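# Close the cabinet's bottom drawer with two arms

## Task

Slide the lowest drawer of the cabinet fully closed so it stays at rest there, without tipping the cabinet over.

## Robot and tools

Robot: two arms, left_arm and right_arm, each with a parallel two-finger gripper. Cameras: cam_left_wrist and cam_right_wrist (672x504 each, in that order), both on the wrists. There are no fixed cameras.

Frames: the scene frame has its origin at table-top height, midway between the nominal arm bases. +z is up, +x points out over the table, and left_arm sits on the +y side. Camera image sides do not match the arm names. Each arm reports its gripper position (m), quaternion wxyz and velocities (m/s, rad/s) in its own base frame. Calibrated bases in the scene frame: left_arm at (+0.015, +0.347, 0), quat (+1.000, 0, 0, +0.007); right_arm at (-0.016, -0.297, 0), quat (+1.000, 0, 0, +0.015). Both bases have +z up. Printed poses can be off by a few cm, more at long reach. The fingers point along the gripper's +z and close along its y. end_effector_position is the spot between the closed pads, about 2 cm behind the fingertips.

Row layout: every motion row has 14 numbers, each in [-1, 1]: dx, dy, dz, rx, ry, rz, opening for left_arm, then the same seven for right_arm. Both arms are always included. dx, dy, dz and rx, ry, rz are offsets, not poses. They count from the arm's Hand target at the start of the action or move, along that arm's own base axes. 1.0 equals 0.6 m, or 180 degrees for the rotation vector rx, ry, rz, which turns about the Hand target position. A translation longer than 1.0 is shortened along its direction. Opening is absolute: +1 is fully open (0.084 m) and -1 is closed. Sending 0 for an arm's six pose numbers re-commands its current Hand target. Sending 0 as an opening is a real command, so to leave a gripper as it is, repeat its current command.

execute_actions(actions, cameras): actions is a list of actions. Each action is a table of up to 15 rows, one row per 1/30 s step. If you give fewer rows, the last row is held until all 15 steps have run. Every row in an action counts from the Hand target at that action's start. Each new action starts from the updated target, so repeating an offset keeps moving the arm. An empty list just returns the state and images. cameras: null, omitted or ["all"] gives all cameras; [] gives none.

move(target, speed, blend, opening_speed, blocking, cameras): target is one 14-number row, or a list of up to 15 rows. All rows are offsets from the same starting Hand targets. speed is the path top speed in m/s, from 0.002 to 1, default 0.25; turning is capped at 2x that in rad/s. You can give one speed, or one per target. blend (m) rounds corners in a list. opening_speed (per second on the -1..1 scale, at least 0.2) ramps the fingers. The whole move is capped at 10 s, and paths ignore obstacles. Grippers lag their paths and may overshoot speed. The result adds a move: line with the ending (done, off_target, moving, held, fault) and any limits (paced = the pose was clipped, held = steps were withheld). done means the arm is within 3 mm and 2 degrees, but it does not tell you about contact. With blocking=false the call returns after about 0.5 s while the move runs on. stop() brakes a running move. wait(seconds 0-10) lets time pass under the last commands.

zoom_image(camera, region [x0,y0,x1,y1], at most 504x504 px) enlarges part of a wrist camera's latest image. clear_fault(arm) clears a reported torque fault on that arm.

finished_scene(scene) ends the scene for good. Call it only once the drawer is fully shut and at rest.

Controller: every step, the commanded pose is clipped to within 70 mm and 16 degrees of the measured gripper pose. Hand target in the results is that clipped command, and later offsets count from it. A gripper may settle short of its target. If so, send the missing distance as an offset. An arm blocked by an object keeps pressing until you move its target back past the gripper. A clearance check withholds commands that bring the arms close together, but it is not a guarantee against contact.

Results: Joint positions (the last number per arm is the finger opening in m), Joint torques (total drive output, noisy and offset), grip_measured, and Tool commands. Joint velocities read "within noise" when the arm is still. Action calls also list step readings. Motor temperatures appear as they change, with a MOTOR HOT line at 65 °C. At 80 °C the arm is braked for 30-60 s or more.

What to avoid: fast moves into the drawer front and targets set far past the point of contact. Both cause hard hits and pushes. Push slowly and only a little past the closed position, then back the target off so the arm stops pressing. Contact torque at a joint's load limit causes a TORQUE FAULT. The limits are waist/shoulder 44.8, elbow/forearm roll 27.6, wrist pitch 14.9, wrist roll 15.5 N m. A motor held at its torque limit for 1 s also faults. Don't let the arms strike or grip each other. Don't tip the cabinet or knock anything off the table. Keep arms from pushing into unreachable poses or staying stretched out, since that heats the motors. Time spent thinking passes as scene time.

Each tool is called after "Request:" as name(argument=value, ...) on one line, values as JSON.

## Session

Request:
execute_actions(actions=[])

Scene clock: 0.00 s.
left_arm: end_effector_position=(+0.3156, -0.2313, +0.2258) grip_measured=+1.00 end_effector_quat_wxyz=(+0.006, -0.618, +0.739, -0.268) | right_arm: end_effector_position=(+0.6526, -0.2582, +0.2854) grip_measured=+1.00 end_effector_quat_wxyz=(+0.040, +0.760, -0.615, +0.206)
Joint positions: left_arm=[-0.596 -0.65 -0.35 -0.281 0.489 1.366 0.084] | right_arm=[-0.313 0.533 -1.896 -0.259 1.014 1.147 0.084]
Joint velocities: within noise
Joint torques (N m): no reading
Motor temperatures (°C): left_arm=[33 26 34 31 32 29] | right_arm=[23 37 27 32 30 30]
Hand target: left_arm +0.3156, -0.2313, +0.2258; +0.006, -0.618, +0.739, -0.268 | right_arm +0.6526, -0.2582, +0.2854; +0.040, +0.760, -0.615, +0.206
Tool commands: left_gripper/opening=+1.0 right_gripper/opening=+1.0

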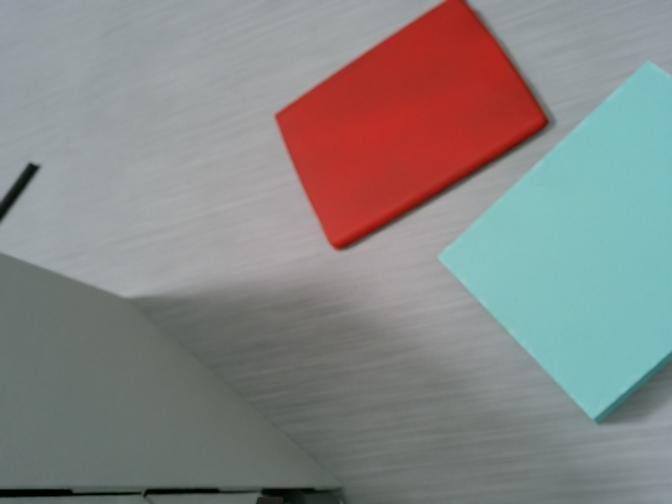

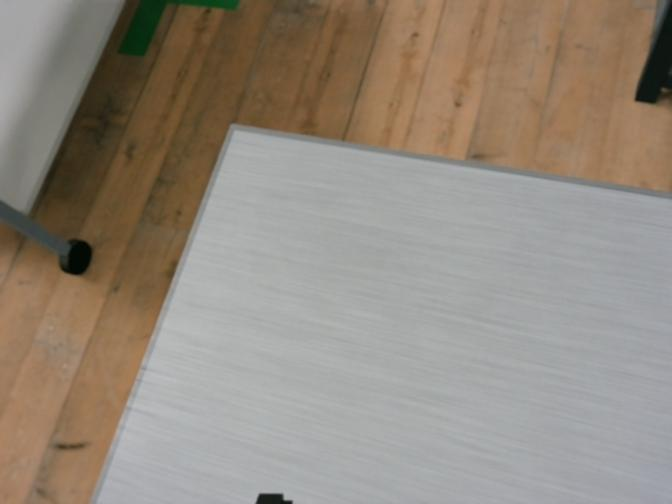

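Request:
move(target=[[0,0,0.25,0,0,0,1,0,0,0,0,0,0,1],[-0.13,0.25,0.4,-0.207,0.008,0.488,1,0,0,0,0,0,0,1]], blend=0.05, speed=0.4)

Scene clock: 33.03 s.
left_arm: end_effector_position=(+0.2376, -0.0813, +0.4658) grip_measured=+1.00 end_effector_quat_wxyz=(+0.000, +0.924, +0.001, +0.383) | right_arm: end_effector_position=(+0.6526, -0.2582, +0.2854) grip_measured=+1.00 end_effector_quat_wxyz=(+0.040, +0.760, -0.615, +0.206)
Joint positions: left_arm=[-0.873 -1.255 -0.7 0.581 1.414 -0.806 0.084] | right_arm=[-0.313 0.533 -1.896 -0.259 1.014 1.147 0.084]
Joint torques (N m): left_arm=[-6.46 8.23 -15.96 3.18 0.03 -1.62] | right_arm=[0.87 -32.43 -23.4 -0.2 -2.35 -0.11]
Hand target: left_arm +0.2376, -0.0813, +0.4658; +0.000, +0.924, +0.001, +0.383 | right_arm +0.6526, -0.2582, +0.2854; +0.040, +0.760, -0.615, +0.206
Off the commanded pose: left_arm 0.000 m, 0 deg | right_arm 0.000 m, 0 deg.
move: done

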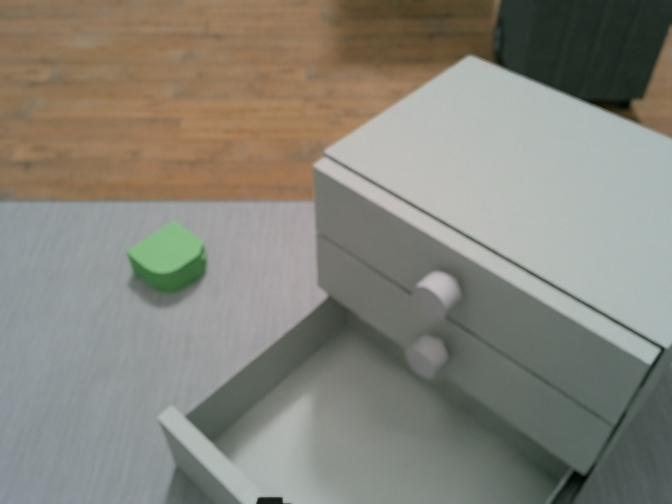

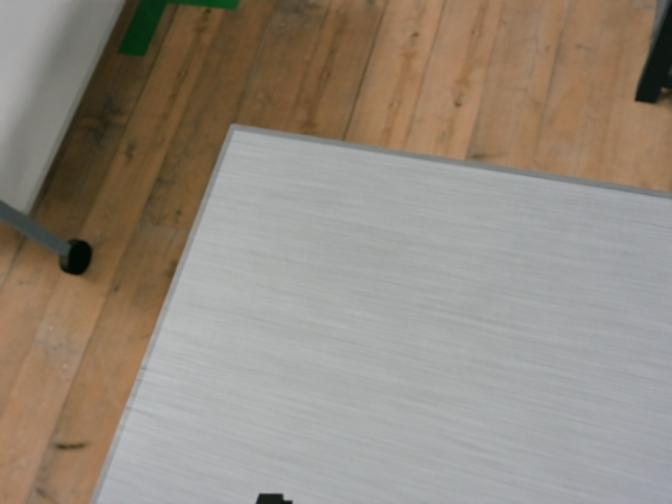

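Request:
move(target=[-0.05,0.33,0.03,0,0,0,1,0,0,0,0,0,0,1], speed=0.4, cameras=["cam_left_wrist"])

Request:
move(target=[-0.05,0,0.13,0,0,0,1,0,0,0,0,0,0,1], speed=0.4, cameras=["cam_left_wrist"])

Scene clock: 49.57 s.
left_arm: end_effector_position=(+0.2076, +0.1167, +0.4838) grip_measured=+1.00 end_effector_quat_wxyz=(+0.000, +0.924, +0.001, +0.383) | right_arm: end_effector_position=(+0.6526, -0.2582, +0.2854) grip_measured=+1.00 end_effector_quat_wxyz=(+0.040, +0.760, -0.615, +0.206)
Joint positions: left_arm=[1.395 -1.142 -0.834 -0.783 1.736 1.159 0.084] | right_arm=[-0.313 0.533 -1.896 -0.259 1.014 1.147 0.084]
Joint torques (N m): left_arm=[6.06 7.96 -11.72 -4.29 0.63 1.71] | right_arm=[1.99 -31.31 -24 0.32 -2.49 -0.03]
Hand target: left_arm +0.2076, +0.1167, +0.4838; +0.000, +0.924, +0.001, +0.383 | right_arm +0.6526, -0.2582, +0.2854; +0.040, +0.760, -0.615, +0.206
Off the commanded pose: left_arm 0.000 m, 0 deg | right_arm 0.000 m, 0 deg.
move: done; limits=paced
Images, in order (width x height): cam_left_wrist 672x504.

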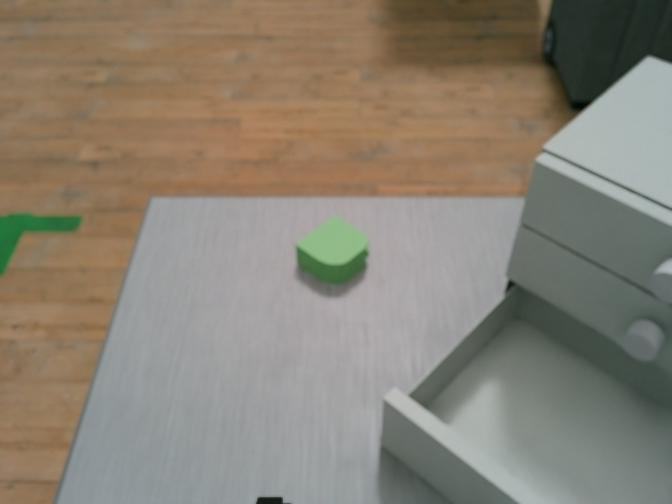

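Scene clock: 50.73 s.
left_arm: end_effector_position=(+0.1775, +0.1167, +0.5618) grip_measured=+1.00 end_effector_quat_wxyz=(+0.000, +0.924, +0.001, +0.383) | right_arm: end_effector_position=(+0.6526, -0.2582, +0.2854) grip_measured=+1.00 end_effector_quat_wxyz=(+0.040, +0.760, -0.615, +0.206)
Joint positions: left_arm=[1.876 -0.952 -1.191 -0.953 2.167 1.319 0.084] | right_arm=[-0.313 0.533 -1.896 -0.259 1.014 1.147 0.084]
Joint torques (N m): left_arm=[6.13 2.94 -8.8 -4.39 0.87 1.71] | right_arm=[2.47 -31.5 -24.14 0.37 -2.54 -0.06]
Hand target: left_arm +0.1776, +0.1167, +0.5618; +0.000, +0.924, +0.001, +0.383 | right_arm +0.6526, -0.2582, +0.2854; +0.040, +0.760, -0.615, +0.206
Off the commanded pose: left_arm 0.000 m, 0 deg | right_arm 0.000 m, 0 deg.
move: done
Images, in order (width x height): cam_left_wrist 672x504.

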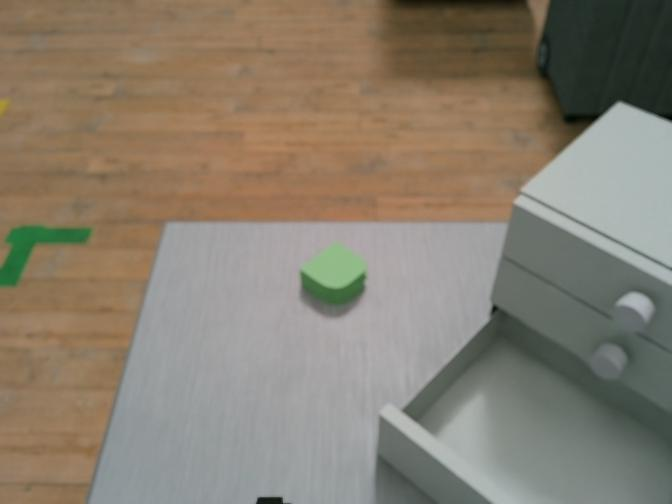

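Request:
move(target=[0.104,0.122,-0.4,-0.033,-0.079,-0.249,-1,0,0,0,0,0,0,1], speed=0.3, cameras=["cam_left_wrist"])

Scene clock: 118.47 s.
left_arm: end_effector_position=(+0.2399, +0.1899, +0.3218) grip_measured=-1.00 end_effector_quat_wxyz=(+0.192, +0.800, -0.331, +0.462) | right_arm: end_effector_position=(+0.6526, -0.2582, +0.2854) grip_measured=+1.00 end_effector_quat_wxyz=(+0.040, +0.760, -0.615, +0.206)
Joint positions: left_arm=[1.364 -0.373 -0.793 -0.843 1.812 2.225 0] | right_arm=[-0.313 0.533 -1.896 -0.259 1.014 1.147 0.084]
Joint torques (N m): left_arm=[-6.39 -5.78 -17.19 1.08 -2.55 1.74] | right_arm=[3.22 -30.47 -24.92 0.72 -2.42 -0.18]
Hand target: left_arm +0.2400, +0.1899, +0.3218; +0.192, +0.800, -0.331, +0.462 | right_arm +0.6526, -0.2582, +0.2854; +0.040, +0.760, -0.615, +0.206
Off the commanded pose: left_arm 0.000 m, 0 deg | right_arm 0.000 m, 0 deg.
move: done
Images, in order (width x height): cam_left_wrist 672x504.

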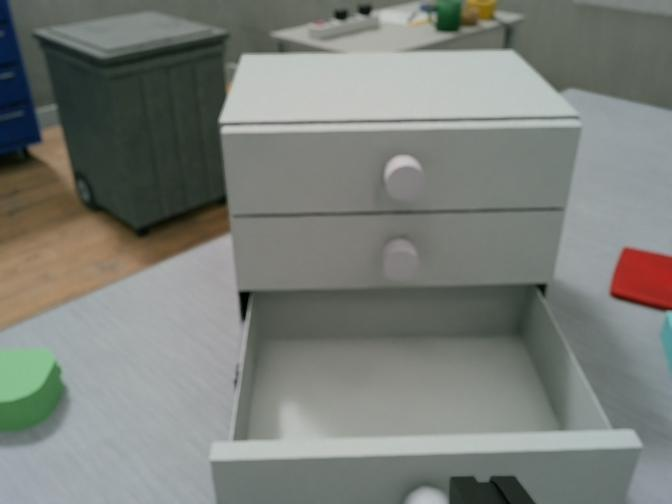

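Request:
move(target=[0.075,0.075,-0.445,0,0,0,-1,0,0,0,0,0,0,1], speed=0.25, cameras=["cam_left_wrist"])

Scene clock: 136.67 s.
left_arm: end_effector_position=(+0.2849, +0.2349, +0.0548) grip_measured=-1.00 end_effector_quat_wxyz=(+0.192, +0.800, -0.331, +0.462) | right_arm: end_effector_position=(+0.6526, -0.2582, +0.2854) grip_measured=+1.00 end_effector_quat_wxyz=(+0.040, +0.760, -0.615, +0.206)
Joint positions: left_arm=[1.2 0.354 -0.803 -0.979 1.268 2.71 0] | right_arm=[-0.313 0.533 -1.896 -0.259 1.014 1.147 0.084]
Joint torques (N m): left_arm=[-6.26 -14.97 -12.22 -3.38 -1.82 1.74] | right_arm=[3.99 -30.3 -25.57 1.14 -2.67 -0.17]
Hand target: left_arm +0.2850, +0.2349, +0.0548; +0.192, +0.800, -0.331, +0.462 | right_arm +0.6526, -0.2582, +0.2854; +0.040, +0.760, -0.615, +0.206
Off the commanded pose: left_arm 0.000 m, 0 deg | right_arm 0.000 m, 0 deg.
move: done
Images, in order (width x height): cam_left_wrist 672x504.

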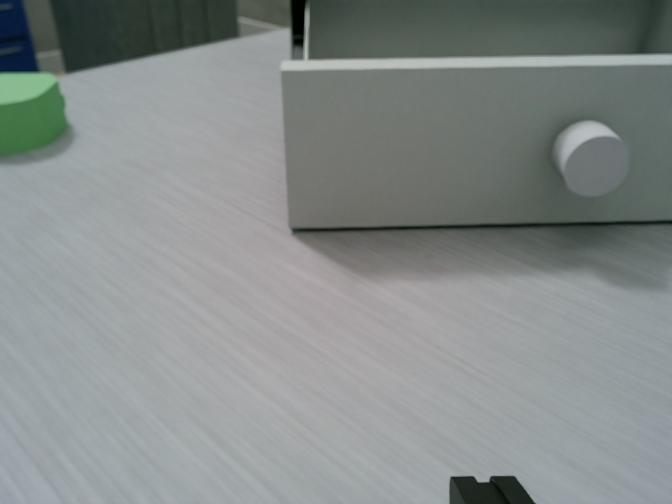

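Request:
move(target=[0.1414,-0.1414,0,0,0,0,-1,0,0,0,0,0,0,1], speed=0.12, cameras=["cam_left_wrist"])

Scene clock: 145.70 s.
left_arm: end_effector_position=(+0.3698, +0.1501, +0.0549) grip_measured=-1.00 end_effector_quat_wxyz=(+0.192, +0.800, -0.331, +0.462) | right_arm: end_effector_position=(+0.6526, -0.2582, +0.2854) grip_measured=+1.00 end_effector_quat_wxyz=(+0.040, +0.760, -0.615, +0.206)
Joint positions: left_arm=[0.87 0.285 -0.686 -1.275 1.125 2.693 0] | right_arm=[-0.313 0.533 -1.896 -0.259 1.014 1.147 0.084]
Joint torques (N m): left_arm=[-6.53 -14.42 -9.33 -3.11 -1.96 -1.58] | right_arm=[4.39 -29.06 -25.76 1.2 -2.76 -0.01]
Hand target: left_arm +0.3698, +0.1501, +0.0548; +0.192, +0.800, -0.331, +0.462 | right_arm +0.6526, -0.2582, +0.2854; +0.040, +0.760, -0.615, +0.206
Off the commanded pose: left_arm 0.000 m, 0 deg | right_arm 0.000 m, 0 deg.
move: done
Images, in order (width x height): cam_left_wrist 672x504.

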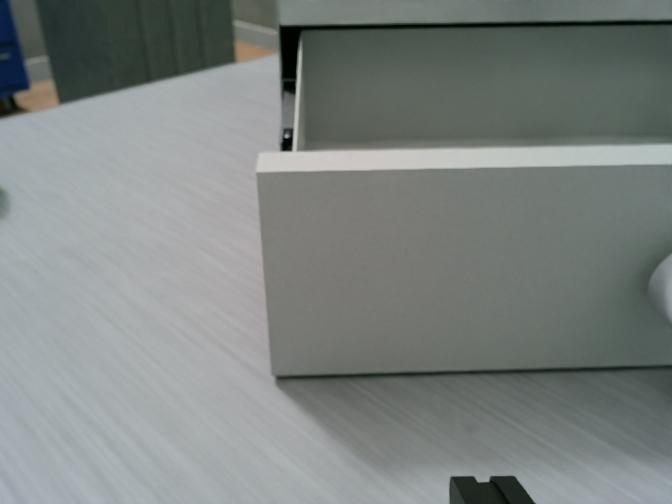

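Request:
move(target=[0.0825,-0.0825,0,0,0,0,-1,0,0,0,0,0,0,1], speed=0.08, cameras=["cam_left_wrist"])

Scene clock: 161.93 s.
left_arm: end_effector_position=(+0.4193, +0.1006, +0.0548) grip_measured=-1.00 end_effector_quat_wxyz=(+0.192, +0.800, -0.331, +0.462) | right_arm: end_effector_position=(+0.6526, -0.2582, +0.2854) grip_measured=+1.00 end_effector_quat_wxyz=(+0.040, +0.760, -0.615, +0.206)
Joint positions: left_arm=[0.662 0.287 -0.687 -1.458 1.046 2.676 0] | right_arm=[-0.313 0.533 -1.896 -0.259 1.014 1.147 0.084]
Joint torques (N m): left_arm=[-6.51 -13.58 -12.28 -3.2 -1.86 -1.58] | right_arm=[4.6 -28.6 -26.85 1.47 -2.98 -0.09]
Hand target: left_arm +0.4193, +0.1006, +0.0548; +0.192, +0.800, -0.331, +0.462 | right_arm +0.6526, -0.2582, +0.2854; +0.040, +0.760, -0.615, +0.206
Off the commanded pose: left_arm 0.000 m, 0 deg | right_arm 0.000 m, 0 deg.
move: done
Images, in order (width x height): cam_left_wrist 672x504.

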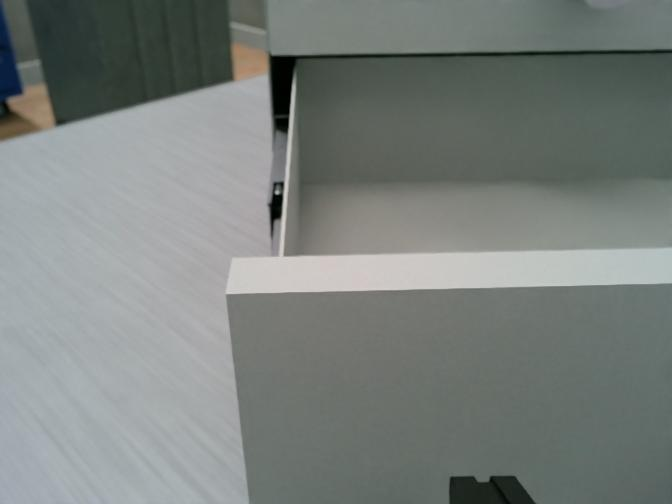

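Request:
move(target=[0.177,-0.177,0,0,0,0,-1,0,0,0,0,0,0,1], speed=0.06, cameras=["cam_left_wrist"])

Scene clock: 172.80 s.
left_arm: end_effector_position=(+0.5255, -0.0056, +0.0548) grip_measured=-1.00 end_effector_quat_wxyz=(+0.192, +0.800, -0.331, +0.462) | right_arm: end_effector_position=(+0.6526, -0.2582, +0.2854) grip_measured=+1.00 end_effector_quat_wxyz=(+0.040, +0.760, -0.615, +0.206)
Joint positions: left_arm=[0.261 0.393 -0.856 -1.786 0.876 2.611 0] | right_arm=[-0.313 0.533 -1.896 -0.259 1.014 1.147 0.084]
Joint torques (N m): left_arm=[-7.27 -16.39 -14.07 -3.09 -1.59 -1.69] | right_arm=[4.17 -27.62 -26.63 1.21 -2.81 -0.26]
Hand target: left_arm +0.5255, -0.0056, +0.0548; +0.192, +0.800, -0.331, +0.462 | right_arm +0.6526, -0.2582, +0.2854; +0.040, +0.760, -0.615, +0.206
Off the commanded pose: left_arm 0.000 m, 0 deg | right_arm 0.000 m, 0 deg.
move: done
Images, in order (width x height): cam_left_wrist 672x504.

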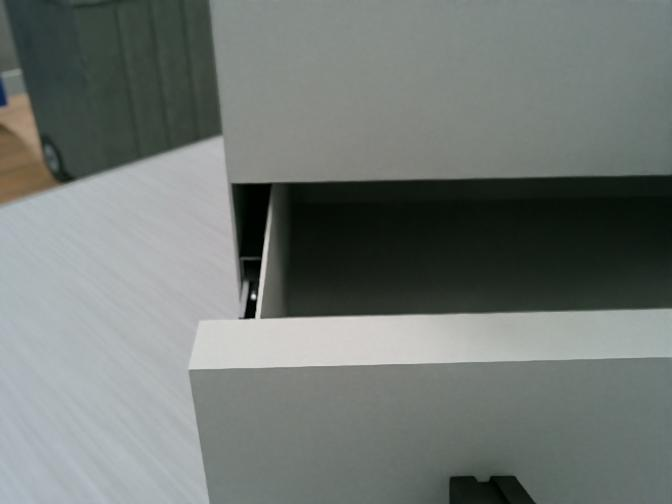

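Request:
move(target=[0.0825,-0.0825,0,0,0,0,-1,0,0,0,0,0,0,1], speed=0.06, cameras=["cam_left_wrist"])

Scene clock: 180.33 s.
left_arm: end_effector_position=(+0.5750, -0.0551, +0.0548) grip_measured=-1.00 end_effector_quat_wxyz=(+0.192, +0.800, -0.331, +0.462) | right_arm: end_effector_position=(+0.6526, -0.2582, +0.2854) grip_measured=+1.00 end_effector_quat_wxyz=(+0.040, +0.760, -0.615, +0.206)
Joint positions: left_arm=[0.114 0.482 -1.003 -1.882 0.794 2.561 0] | right_arm=[-0.313 0.533 -1.896 -0.259 1.014 1.147 0.084]
Joint torques (N m): left_arm=[-7.47 -18.41 -15 -3.08 -1.51 -1.56] | right_arm=[4.11 -27.21 -26.58 1.27 -3.08 -0.22]
Hand target: left_arm +0.5750, -0.0551, +0.0548; +0.192, +0.800, -0.331, +0.462 | right_arm +0.6526, -0.2582, +0.2854; +0.040, +0.760, -0.615, +0.206
Off the commanded pose: left_arm 0.000 m, 0 deg | right_arm 0.000 m, 0 deg.
move: done
Images, in order (width x height): cam_left_wrist 672x504.

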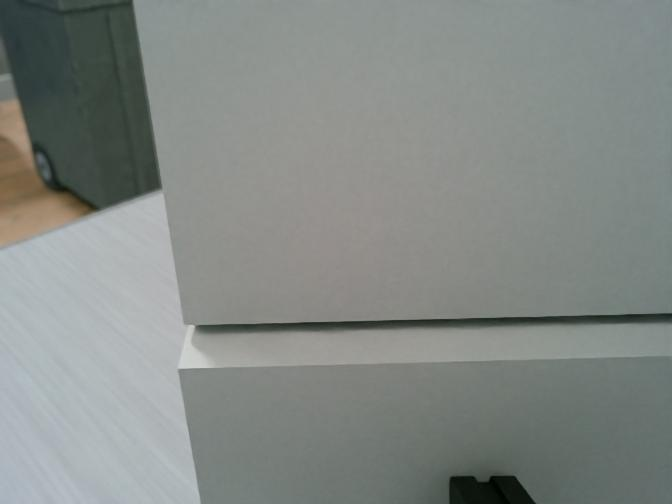

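Request:
move(target=[0.016,-0.016,0,0,0,0,-1,0,0,0,0,0,0,1], speed=0.03, cameras=["cam_left_wrist"])

Scene clock: 186.00 s.
left_arm: end_effector_position=(+0.5845, -0.0641, +0.0546) grip_measured=-1.00 end_effector_quat_wxyz=(+0.192, +0.801, -0.330, +0.461) | right_arm: end_effector_position=(+0.6526, -0.2582, +0.2854) grip_measured=+1.00 end_effector_quat_wxyz=(+0.040, +0.760, -0.615, +0.206)
Joint positions: left_arm=[0.089 0.502 -1.035 -1.896 0.776 2.549 0] | right_arm=[-0.313 0.533 -1.896 -0.259 1.014 1.147 0.084]
Joint torques (N m): left_arm=[-39.8 -20.59 -24.59 -3.63 12.37 -1.59] | right_arm=[4.36 -26.39 -26.45 1.28 -3.08 -0.13]
Hand target: left_arm +0.5846, -0.0647, +0.0548; +0.192, +0.800, -0.331, +0.462 | right_arm +0.6526, -0.2582, +0.2854; +0.040, +0.760, -0.615, +0.206
Off the commanded pose: left_arm 0.001 m, 0 deg | right_arm 0.000 m, 0 deg.
move: done
Images, in order (width x height): cam_left_wrist 672x504.

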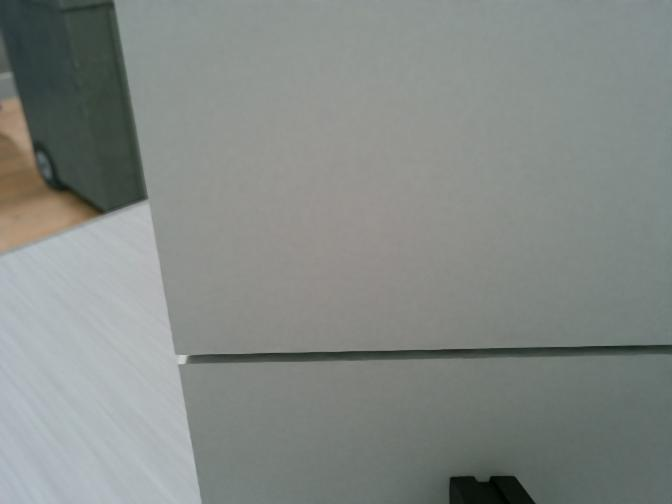

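Request:
move(target=[-0.13,0.13,0.02,0,0,0,-1,0,0,0,0,0,0,1], speed=0.12, cameras=["cam_left_wrist"])

Request:
zoom_image(camera="cam_left_wrist", region=[200, 50, 672, 400])

Scene clock: 195.47 s.
left_arm: end_effector_position=(+0.5066, +0.0132, +0.0668) grip_measured=-1.00 end_effector_quat_wxyz=(+0.192, +0.800, -0.331, +0.462) | right_arm: end_effector_position=(+0.6526, -0.2582, +0.2854) grip_measured=+1.00 end_effector_quat_wxyz=(+0.040, +0.760, -0.615, +0.206)
Joint positions: left_arm=[0.324 0.329 -0.8 -1.72 0.902 2.595 0] | right_arm=[-0.313 0.533 -1.896 -0.259 1.014 1.147 0.084]
Joint torques (N m): left_arm=[6.48 -24.98 -9.42 2.22 3.99 0.77] | right_arm=[4.36 -25.97 -26.49 1.51 -3.28 -0.3]
Hand target: left_arm +0.5066, +0.0133, +0.0668; +0.192, +0.800, -0.331, +0.462 | right_arm +0.6526, -0.2582, +0.2854; +0.040, +0.760, -0.615, +0.206
Off the commanded pose: left_arm 0.000 m, 0 deg | right_arm 0.000 m, 0 deg.
move: done
Images, in order (width x height): cam_left_wrist 672x504.

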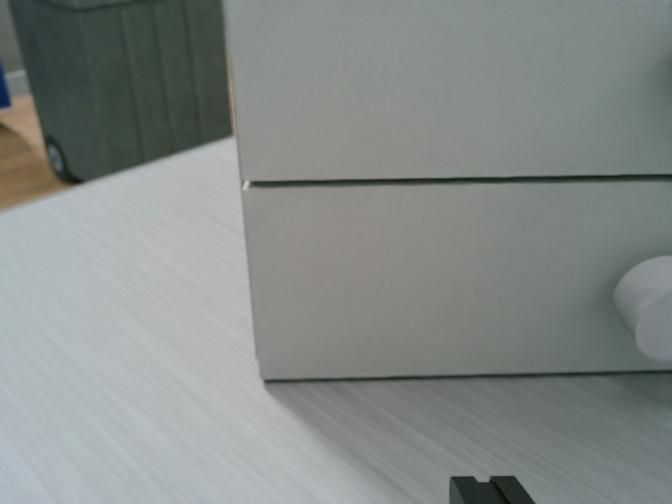

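Scaled by 1.068 from the camera's 672x504 image, which has a finer 960x720 frame.

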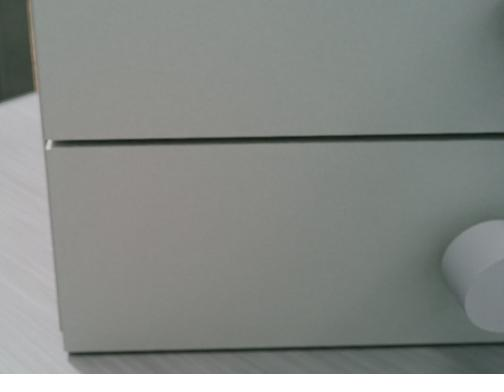

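Request:
finished_scene(scene=1)

The scene is finished: the task was done.


## Next scene

The same job, from a new start.

Request:
execute_actions(actions=[])

Scene clock: 0.00 s.
left_arm: end_effector_position=(+0.0055, -0.3569, +0.1379) grip_measured=+1.00 end_effector_quat_wxyz=(-0.437, +0.377, +0.777, +0.250) | right_arm: end_effector_position=(+0.2168, -0.0195, +0.3972) grip_measured=+1.00 end_effector_quat_wxyz=(-0.314, -0.055, +0.946, -0.057)
Joint positions: left_arm=[-1.321 0.56 -1.452 -0.321 1.905 2.788 0.084] | right_arm=[0.061 -0.31 -1.291 -0.135 2.24 3.038 0.084]
Joint velocities: within noise
Joint torques (N m): no reading
Motor temperatures (°C): left_arm=[32 26 34 30 31 28] | right_arm=[23 36 26 31 29 29]
Hand target: left_arm +0.0055, -0.3569, +0.1379; -0.437, +0.377, +0.777, +0.250 | right_arm +0.2168, -0.0195, +0.3972; -0.314, -0.055, +0.946, -0.057
Tool commands: left_gripper/opening=+1.0 right_gripper/opening=+1.0

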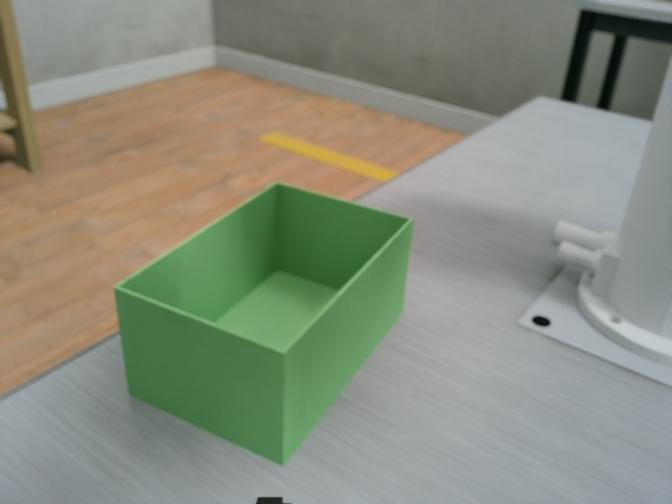

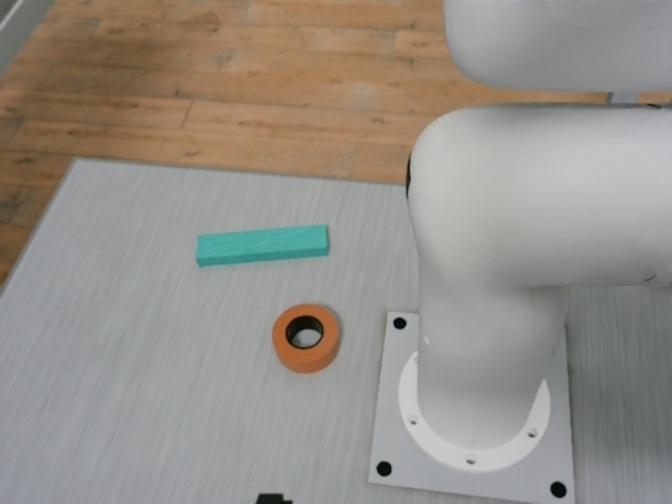

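Request:
move(target=[0,0,0,0,0,0,1,0.0,0,0.15,-0.069,0.03,0.951,1], speed=0.7, cameras=["cam_right_wrist"])

Scene clock: 21.27 s.
left_arm: end_effector_position=(+0.0055, -0.3569, +0.1379) grip_measured=+1.00 end_effector_quat_wxyz=(-0.437, +0.377, +0.777, +0.250) | right_arm: end_effector_position=(+0.2168, -0.0195, +0.4872) grip_measured=+1.00 end_effector_quat_wxyz=(+0.000, +0.924, +0.000, +0.383)
Joint positions: left_arm=[-1.321 0.56 -1.452 -0.321 1.905 2.788 0.084] | right_arm=[1.704 -1.487 -0.849 -1.007 2.162 1.036 0.084]
Joint torques (N m): left_arm=[-0.71 -25.39 -13.96 -0.1 1.53 0.28] | right_arm=[4.69 19.81 -16.18 -3.83 -0.6 1.86]
Hand target: left_arm +0.0055, -0.3569, +0.1379; -0.437, +0.377, +0.777, +0.250 | right_arm +0.2168, -0.0195, +0.4872; +0.000, +0.924, +0.000, +0.383
Off the commanded pose: left_arm 0.000 m, 0 deg | right_arm 0.000 m, 0 deg.
move: done
Images, in order (width x height): cam_right_wrist 672x504.

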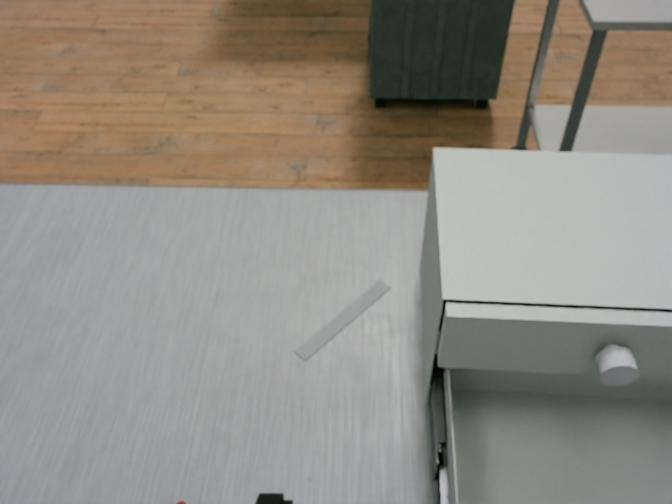

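Request:
move(target=[0,0,0,0,0,0,1,-0.08,-0.25,0.15,0,0,0,-1], speed=0.5, cameras=["cam_right_wrist"])

Scene clock: 31.57 s.
left_arm: end_effector_position=(+0.0055, -0.3569, +0.1379) grip_measured=+1.00 end_effector_quat_wxyz=(-0.437, +0.377, +0.777, +0.250) | right_arm: end_effector_position=(+0.1688, -0.1695, +0.5772) grip_measured=-1.00 end_effector_quat_wxyz=(+0.000, +0.924, +0.000, +0.383)
Joint positions: left_arm=[-1.321 0.56 -1.452 -0.321 1.905 2.788 0.084] | right_arm=[1.299 -1.425 -1.318 -0.988 2.186 0.475 0]
Joint torques (N m): left_arm=[-1.16 -25.72 -13.97 0.2 1.76 0.39] | right_arm=[-4.99 24.51 -8.77 1.13 -1.22 -1.9]
Hand target: left_arm +0.0055, -0.3569, +0.1379; -0.437, +0.377, +0.777, +0.250 | right_arm +0.1688, -0.1695, +0.5772; +0.000, +0.924, +0.000, +0.383
Off the commanded pose: left_arm 0.000 m, 0 deg | right_arm 0.000 m, 0 deg.
move: done; limits=paced
Images, in order (width x height): cam_right_wrist 672x504.

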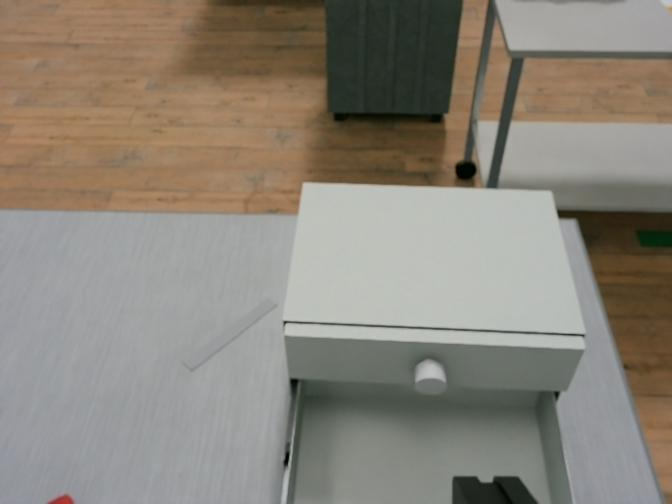

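Request:
move(target=[0,0,0,0,0,0,1,-0.02,0,-0.4,0,0,-0.0167,-1], speed=0.35, cameras=["cam_right_wrist"])

Scene clock: 68.33 s.
left_arm: end_effector_position=(+0.0055, -0.3569, +0.1379) grip_measured=+1.00 end_effector_quat_wxyz=(-0.437, +0.377, +0.777, +0.250) | right_arm: end_effector_position=(+0.1569, -0.1692, +0.3382) grip_measured=-1.00 end_effector_quat_wxyz=(+0.050, +0.958, -0.042, +0.279)
Joint positions: left_arm=[-1.321 0.56 -1.452 -0.321 1.905 2.788 0.084] | right_arm=[1.395 -2.058 -0.597 -0.973 2.423 0.656 0]
Joint torques (N m): left_arm=[-1.32 -26 -13.91 0.71 1.95 0.62] | right_arm=[4.45 -2.61 -6.85 -3.07 -0.97 1.95]
Hand target: left_arm +0.0055, -0.3569, +0.1379; -0.437, +0.377, +0.777, +0.250 | right_arm +0.1568, -0.1695, +0.3372; +0.010, +0.923, -0.024, +0.383
Off the commanded pose: left_arm 0.000 m, 0 deg | right_arm 0.001 m, 13 deg.
joint sent to its limit (right arm) — joint 2 (shoulder), lower limit. The joint targets are off in orientation, not in position.
move: off_target (right_arm)
Images, in order (width x height): cam_right_wrist 672x504.

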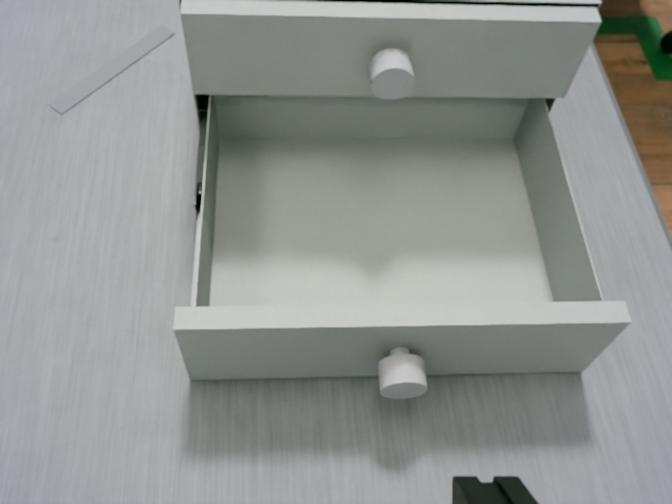

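Request:
move(target=[0,0,0,0,0,0,1,0.122,-0.209,-0.05,0,0.072,-0.003,-1], speed=0.3, cameras=["cam_right_wrist"])

Scene clock: 121.67 s.
left_arm: end_effector_position=(+0.0055, -0.3569, +0.1379) grip_measured=+1.00 end_effector_quat_wxyz=(-0.437, +0.377, +0.777, +0.250) | right_arm: end_effector_position=(+0.2300, -0.2950, +0.3087) grip_measured=-1.00 end_effector_quat_wxyz=(-0.003, +0.989, -0.025, +0.145)
Joint positions: left_arm=[-1.321 0.56 -1.452 -0.321 1.905 2.788 0.084] | right_arm=[1.842 -2.058 -1.004 -1.583 2.861 0.32 0]
Joint torques (N m): left_arm=[-1.96 -26.35 -13.93 1.02 2.09 0.74] | right_arm=[4.67 2.74 -0.09 1.85 -1.47 -1.94]
Hand target: left_arm +0.0055, -0.3569, +0.1379; -0.437, +0.377, +0.777, +0.250 | right_arm +0.2300, -0.2949, +0.3072; +0.015, +0.961, -0.027, +0.276
Off the commanded pose: left_arm 0.000 m, 0 deg | right_arm 0.001 m, 16 deg.
joint sent to its limit (right arm) — joint 2 (shoulder), lower limit. The joint targets are off in orientation, not in position.
move: off_target (right_arm)
Images, in order (width x height): cam_right_wrist 672x504.

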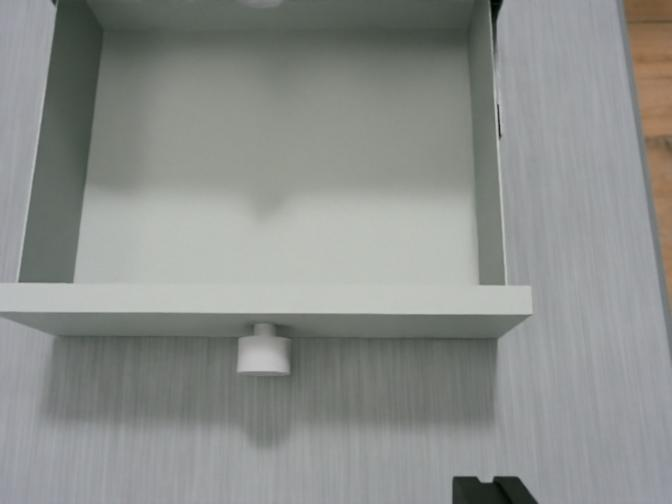

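Request:
move(target=[[0,0,0,0,0,0,1,-0.125,0.492,0.288,0,0,0,-1],[0,0,0,0,0,0,1,-0.167,0.658,0.288,0,0,0,-1]], speed=0.3, blend=0.03, cameras=[])

Scene clock: 193.30 s.
left_arm: end_effector_position=(+0.0055, -0.3569, +0.1379) grip_measured=+1.00 end_effector_quat_wxyz=(-0.437, +0.377, +0.777, +0.250) | right_arm: end_effector_position=(+0.1298, +0.0999, +0.4800) grip_measured=-1.00 end_effector_quat_wxyz=(+0.015, +0.961, -0.027, +0.276)
Joint positions: left_arm=[-1.321 0.56 -1.452 -0.321 1.905 2.788 0.084] | right_arm=[1.854 -1.055 -1.041 -0.662 2.2 1.539 0]
Joint torques (N m): left_arm=[-2.34 -26.87 -13.91 1.05 2.27 0.91] | right_arm=[4.34 11.77 -10.93 -3.54 -0.29 1.94]
Hand target: left_arm +0.0055, -0.3569, +0.1379; -0.437, +0.377, +0.777, +0.250 | right_arm +0.1298, +0.0999, +0.4800; +0.015, +0.961, -0.027, +0.276
Off the commanded pose: left_arm 0.000 m, 0 deg | right_arm 0.000 m, 0 deg.
move: done
No camera images: "cameras" was empty.

Request:
move(target=[[0,0,0,0,0,0,1,0.45,-0.033,-0.05,0,0,0,-1],[0,0,0,0,0,0,1,0.35,-0.5,-0.1,0,0,0,-1],[0,0,0,0,0,0,1,0.167,-0.658,-0.3,0,0,0,-1]], speed=0.35, blend=0.05, cameras=["cam_right_wrist"])

Scene clock: 205.87 s.
left_arm: end_effector_position=(+0.0055, -0.3569, +0.1379) grip_measured=+1.00 end_effector_quat_wxyz=(-0.437, +0.377, +0.777, +0.250) | right_arm: end_effector_position=(+0.2300, -0.2949, +0.3000) grip_measured=-1.00 end_effector_quat_wxyz=(+0.015, +0.961, -0.027, +0.276)
Joint positions: left_arm=[-1.321 0.56 -1.452 -0.321 1.905 2.788 0.084] | right_arm=[-1.177 -0.627 -0.648 0.57 1.071 -1.349 0]
Joint torques (N m): left_arm=[-2.85 -27.15 -13.81 1.05 2.5 1.16] | right_arm=[-4.55 -1.31 -27.97 2.55 -0.62 -1.99]
Hand target: left_arm +0.0055, -0.3569, +0.1379; -0.437, +0.377, +0.777, +0.250 | right_arm +0.2300, -0.2949, +0.3000; +0.015, +0.961, -0.027, +0.276
Off the commanded pose: left_arm 0.000 m, 0 deg | right_arm 0.000 m, 0 deg.
move: done; limits=paced
Images, in order (width x height): cam_right_wrist 672x504.

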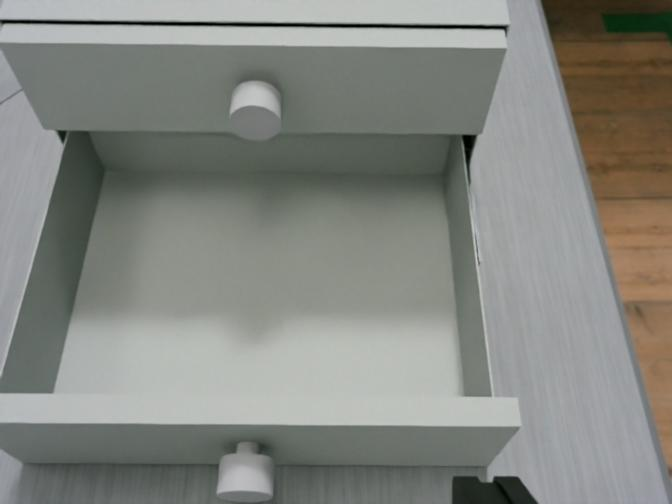

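Request:
move(target=[[0,0,0,0,0,0,1,-0.025,0,-0.4,0,0,0,-1],[0,0,0,0,0,0,1,0.35,-0.0225,-0.4,0,0,0,-1]], speed=[0.25,0.08], cameras=["cam_right_wrist"])

Scene clock: 225.07 s.
left_arm: end_effector_position=(+0.0055, -0.3569, +0.1379) grip_measured=+1.00 end_effector_quat_wxyz=(-0.437, +0.377, +0.777, +0.250) | right_arm: end_effector_position=(+0.4400, -0.3084, +0.0600) grip_measured=-1.00 end_effector_quat_wxyz=(+0.015, +0.961, -0.027, +0.276)
Joint positions: left_arm=[-1.321 0.56 -1.452 -0.321 1.905 2.788 0.084] | right_arm=[-0.607 0.311 -0.896 1.267 0.284 -1.737 0]
Joint torques (N m): left_arm=[-3.26 -27.81 -13.82 1.09 2.87 1.41] | right_arm=[5.31 -18.09 -25.04 -2.79 -2.37 1.9]
Hand target: left_arm +0.0055, -0.3569, +0.1379; -0.437, +0.377, +0.777, +0.250 | right_arm +0.4400, -0.3084, +0.0600; +0.015, +0.961, -0.027, +0.276
Off the commanded pose: left_arm 0.000 m, 0 deg | right_arm 0.000 m, 0 deg.
move: done
Images, in order (width x height): cam_right_wrist 672x504.

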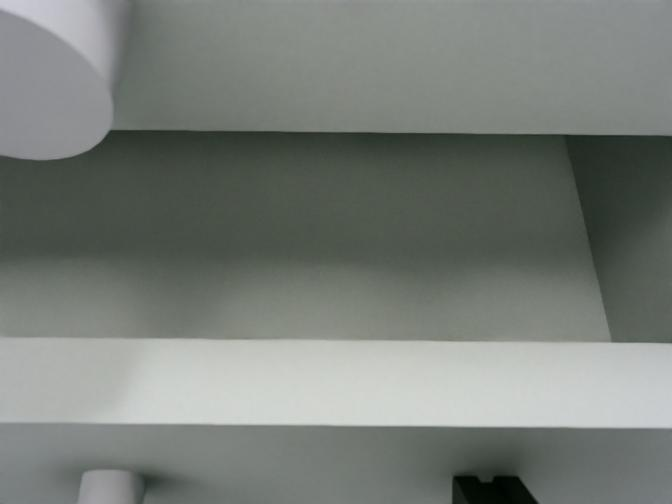

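Request:
move(target=[[0,0,0,0,0,0,1,-0.06,0,0,0,0,0,-1],[0,0,0,0,0,0,1,-0.06,-0.055,0,0,-0.11,0,-1],[0,0,0,0,0,0,1,0.01,-0.059,0,0,-0.11,0,-1]], speed=[0.15,0.2,0.06], cameras=["cam_right_wrist"])

Scene clock: 240.47 s.
left_arm: end_effector_position=(+0.0055, -0.3569, +0.1379) grip_measured=+1.00 end_effector_quat_wxyz=(-0.437, +0.377, +0.777, +0.250) | right_arm: end_effector_position=(+0.4460, -0.3438, +0.0600) grip_measured=-1.00 end_effector_quat_wxyz=(+0.010, +0.899, -0.029, +0.437)
Joint positions: left_arm=[-1.321 0.56 -1.452 -0.321 1.905 2.788 0.084] | right_arm=[-0.784 0.389 -0.95 1.882 0.584 -2.433 0]
Joint torques (N m): left_arm=[-3.93 -28.27 -13.84 1.1 3.01 1.43] | right_arm=[5.54 -18.93 -23.88 2.14 -0.63 1.92]
Hand target: left_arm +0.0055, -0.3569, +0.1379; -0.437, +0.377, +0.777, +0.250 | right_arm +0.4460, -0.3438, +0.0600; +0.010, +0.899, -0.029, +0.437
Off the commanded pose: left_arm 0.000 m, 0 deg | right_arm 0.000 m, 0 deg.
move: done
Images, in order (width x height): cam_right_wrist 672x504.

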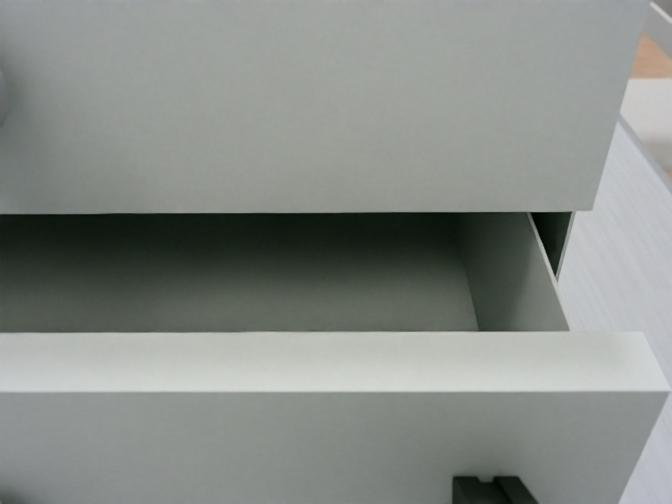

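Request:
move(target=[0,0,0,0,0,0,1,0.083,-0.005,0,0,0,0,-1], speed=0.06, cameras=["cam_right_wrist"])

Scene clock: 248.67 s.
left_arm: end_effector_position=(+0.0055, -0.3569, +0.1379) grip_measured=+1.00 end_effector_quat_wxyz=(-0.437, +0.377, +0.777, +0.250) | right_arm: end_effector_position=(+0.4958, -0.3468, +0.0600) grip_measured=-1.00 end_effector_quat_wxyz=(+0.010, +0.899, -0.029, +0.437)
Joint positions: left_arm=[-1.321 0.56 -1.452 -0.321 1.905 2.788 0.084] | right_arm=[-0.706 0.483 -1.095 1.89 0.526 -2.366 0]
Joint torques (N m): left_arm=[-4.18 -28.33 -13.73 0.99 3.13 1.34] | right_arm=[5.49 -20.88 -24.31 -2.15 -0.65 1.91]
Hand target: left_arm +0.0055, -0.3569, +0.1379; -0.437, +0.377, +0.777, +0.250 | right_arm +0.4958, -0.3468, +0.0600; +0.010, +0.899, -0.029, +0.437
Off the commanded pose: left_arm 0.000 m, 0 deg | right_arm 0.000 m, 0 deg.
move: done
Images, in order (width x height): cam_right_wrist 672x504.

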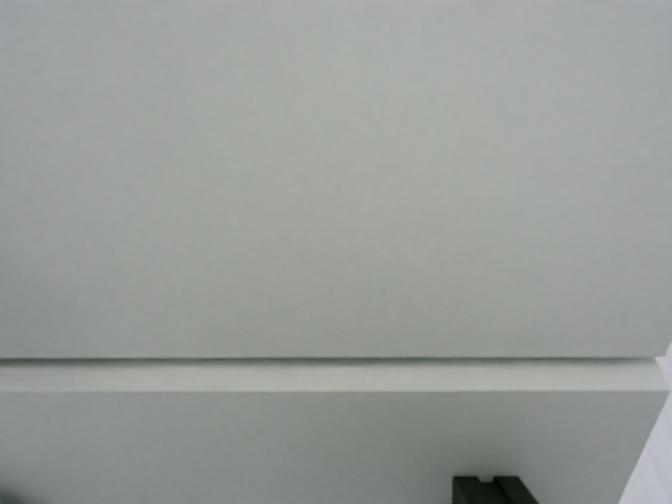

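Request:
move(target=[0,0,0,0,0,0,1,0.0165,-0.001,0,0,0,0,-1], speed=0.02, cameras=["cam_right_wrist"])

Scene clock: 257.17 s.
left_arm: end_effector_position=(+0.0055, -0.3569, +0.1379) grip_measured=+1.00 end_effector_quat_wxyz=(-0.437, +0.377, +0.777, +0.250) | right_arm: end_effector_position=(+0.5055, -0.3475, +0.0599) grip_measured=-1.00 end_effector_quat_wxyz=(+0.010, +0.899, -0.029, +0.437)
Joint positions: left_arm=[-1.321 0.56 -1.452 -0.321 1.905 2.788 0.084] | right_arm=[-0.692 0.503 -1.126 1.888 0.515 -2.35 0]
Joint torques (N m): left_arm=[-4.5 -28.53 -13.84 0.97 3.38 1.35] | right_arm=[17.77 -25.05 -31.95 -2.04 5.93 1.77]
Hand target: left_arm +0.0055, -0.3569, +0.1379; -0.437, +0.377, +0.777, +0.250 | right_arm +0.5057, -0.3474, +0.0600; +0.010, +0.899, -0.029, +0.437
Off the commanded pose: left_arm 0.000 m, 0 deg | right_arm 0.000 m, 0 deg.
move: done
Images, in order (width x height): cam_right_wrist 672x504.

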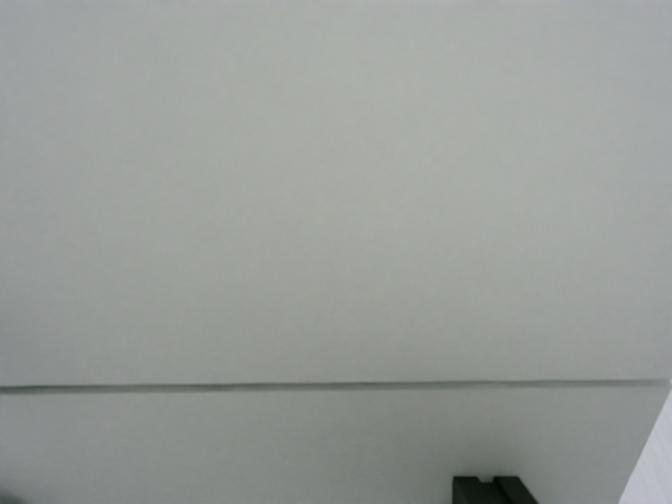

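Request:
move(target=[[0,0,0,0,0,0,1,0.0018,0,0,0,0,0,-1],[0,0,0,0,0,0,1,-0.1,0.006,0.01,0,0,0,-1]], speed=[0.01,0.1], cameras=["cam_right_wrist"])

Request:
zoom_image(camera="cam_right_wrist", region=[300, 100, 672, 400])

Scene clock: 266.70 s.
left_arm: end_effector_position=(+0.0055, -0.3569, +0.1379) grip_measured=+1.00 end_effector_quat_wxyz=(-0.437, +0.377, +0.777, +0.250) | right_arm: end_effector_position=(+0.4457, -0.3438, +0.0660) grip_measured=-1.00 end_effector_quat_wxyz=(+0.010, +0.899, -0.029, +0.437)
Joint positions: left_arm=[-1.321 0.56 -1.452 -0.321 1.905 2.788 0.084] | right_arm=[-0.784 0.373 -0.944 1.867 0.58 -2.415 0]
Joint torques (N m): left_arm=[-4.77 -28.45 -13.72 0.92 3.48 1.35] | right_arm=[-4.4 -32.03 -11.98 -2.35 1.23 -2.03]
Hand target: left_arm +0.0055, -0.3569, +0.1379; -0.437, +0.377, +0.777, +0.250 | right_arm +0.4457, -0.3438, +0.0660; +0.010, +0.899, -0.029, +0.437
Off the commanded pose: left_arm 0.000 m, 0 deg | right_arm 0.000 m, 0 deg.
move: done
Images, in order (width x height): cam_right_wrist 672x504.

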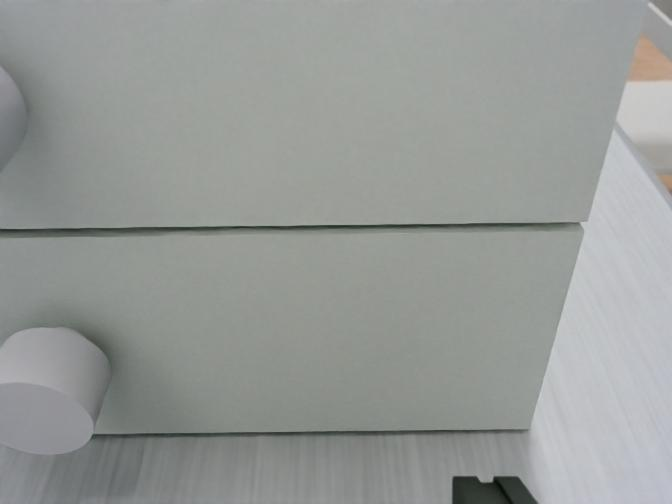

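Scaled by 1.355 from the camera's 672x504 image, which has a finer 960x720 frame.

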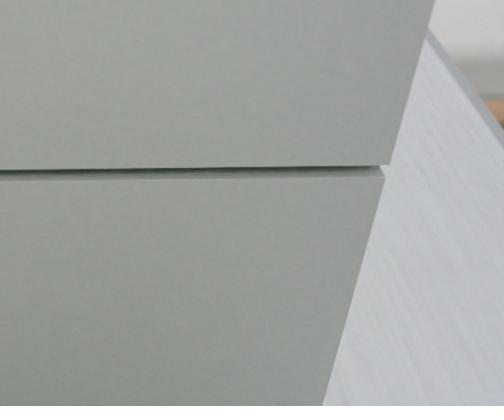

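Request:
finished_scene(scene=2)

The scene is finished: the task was done.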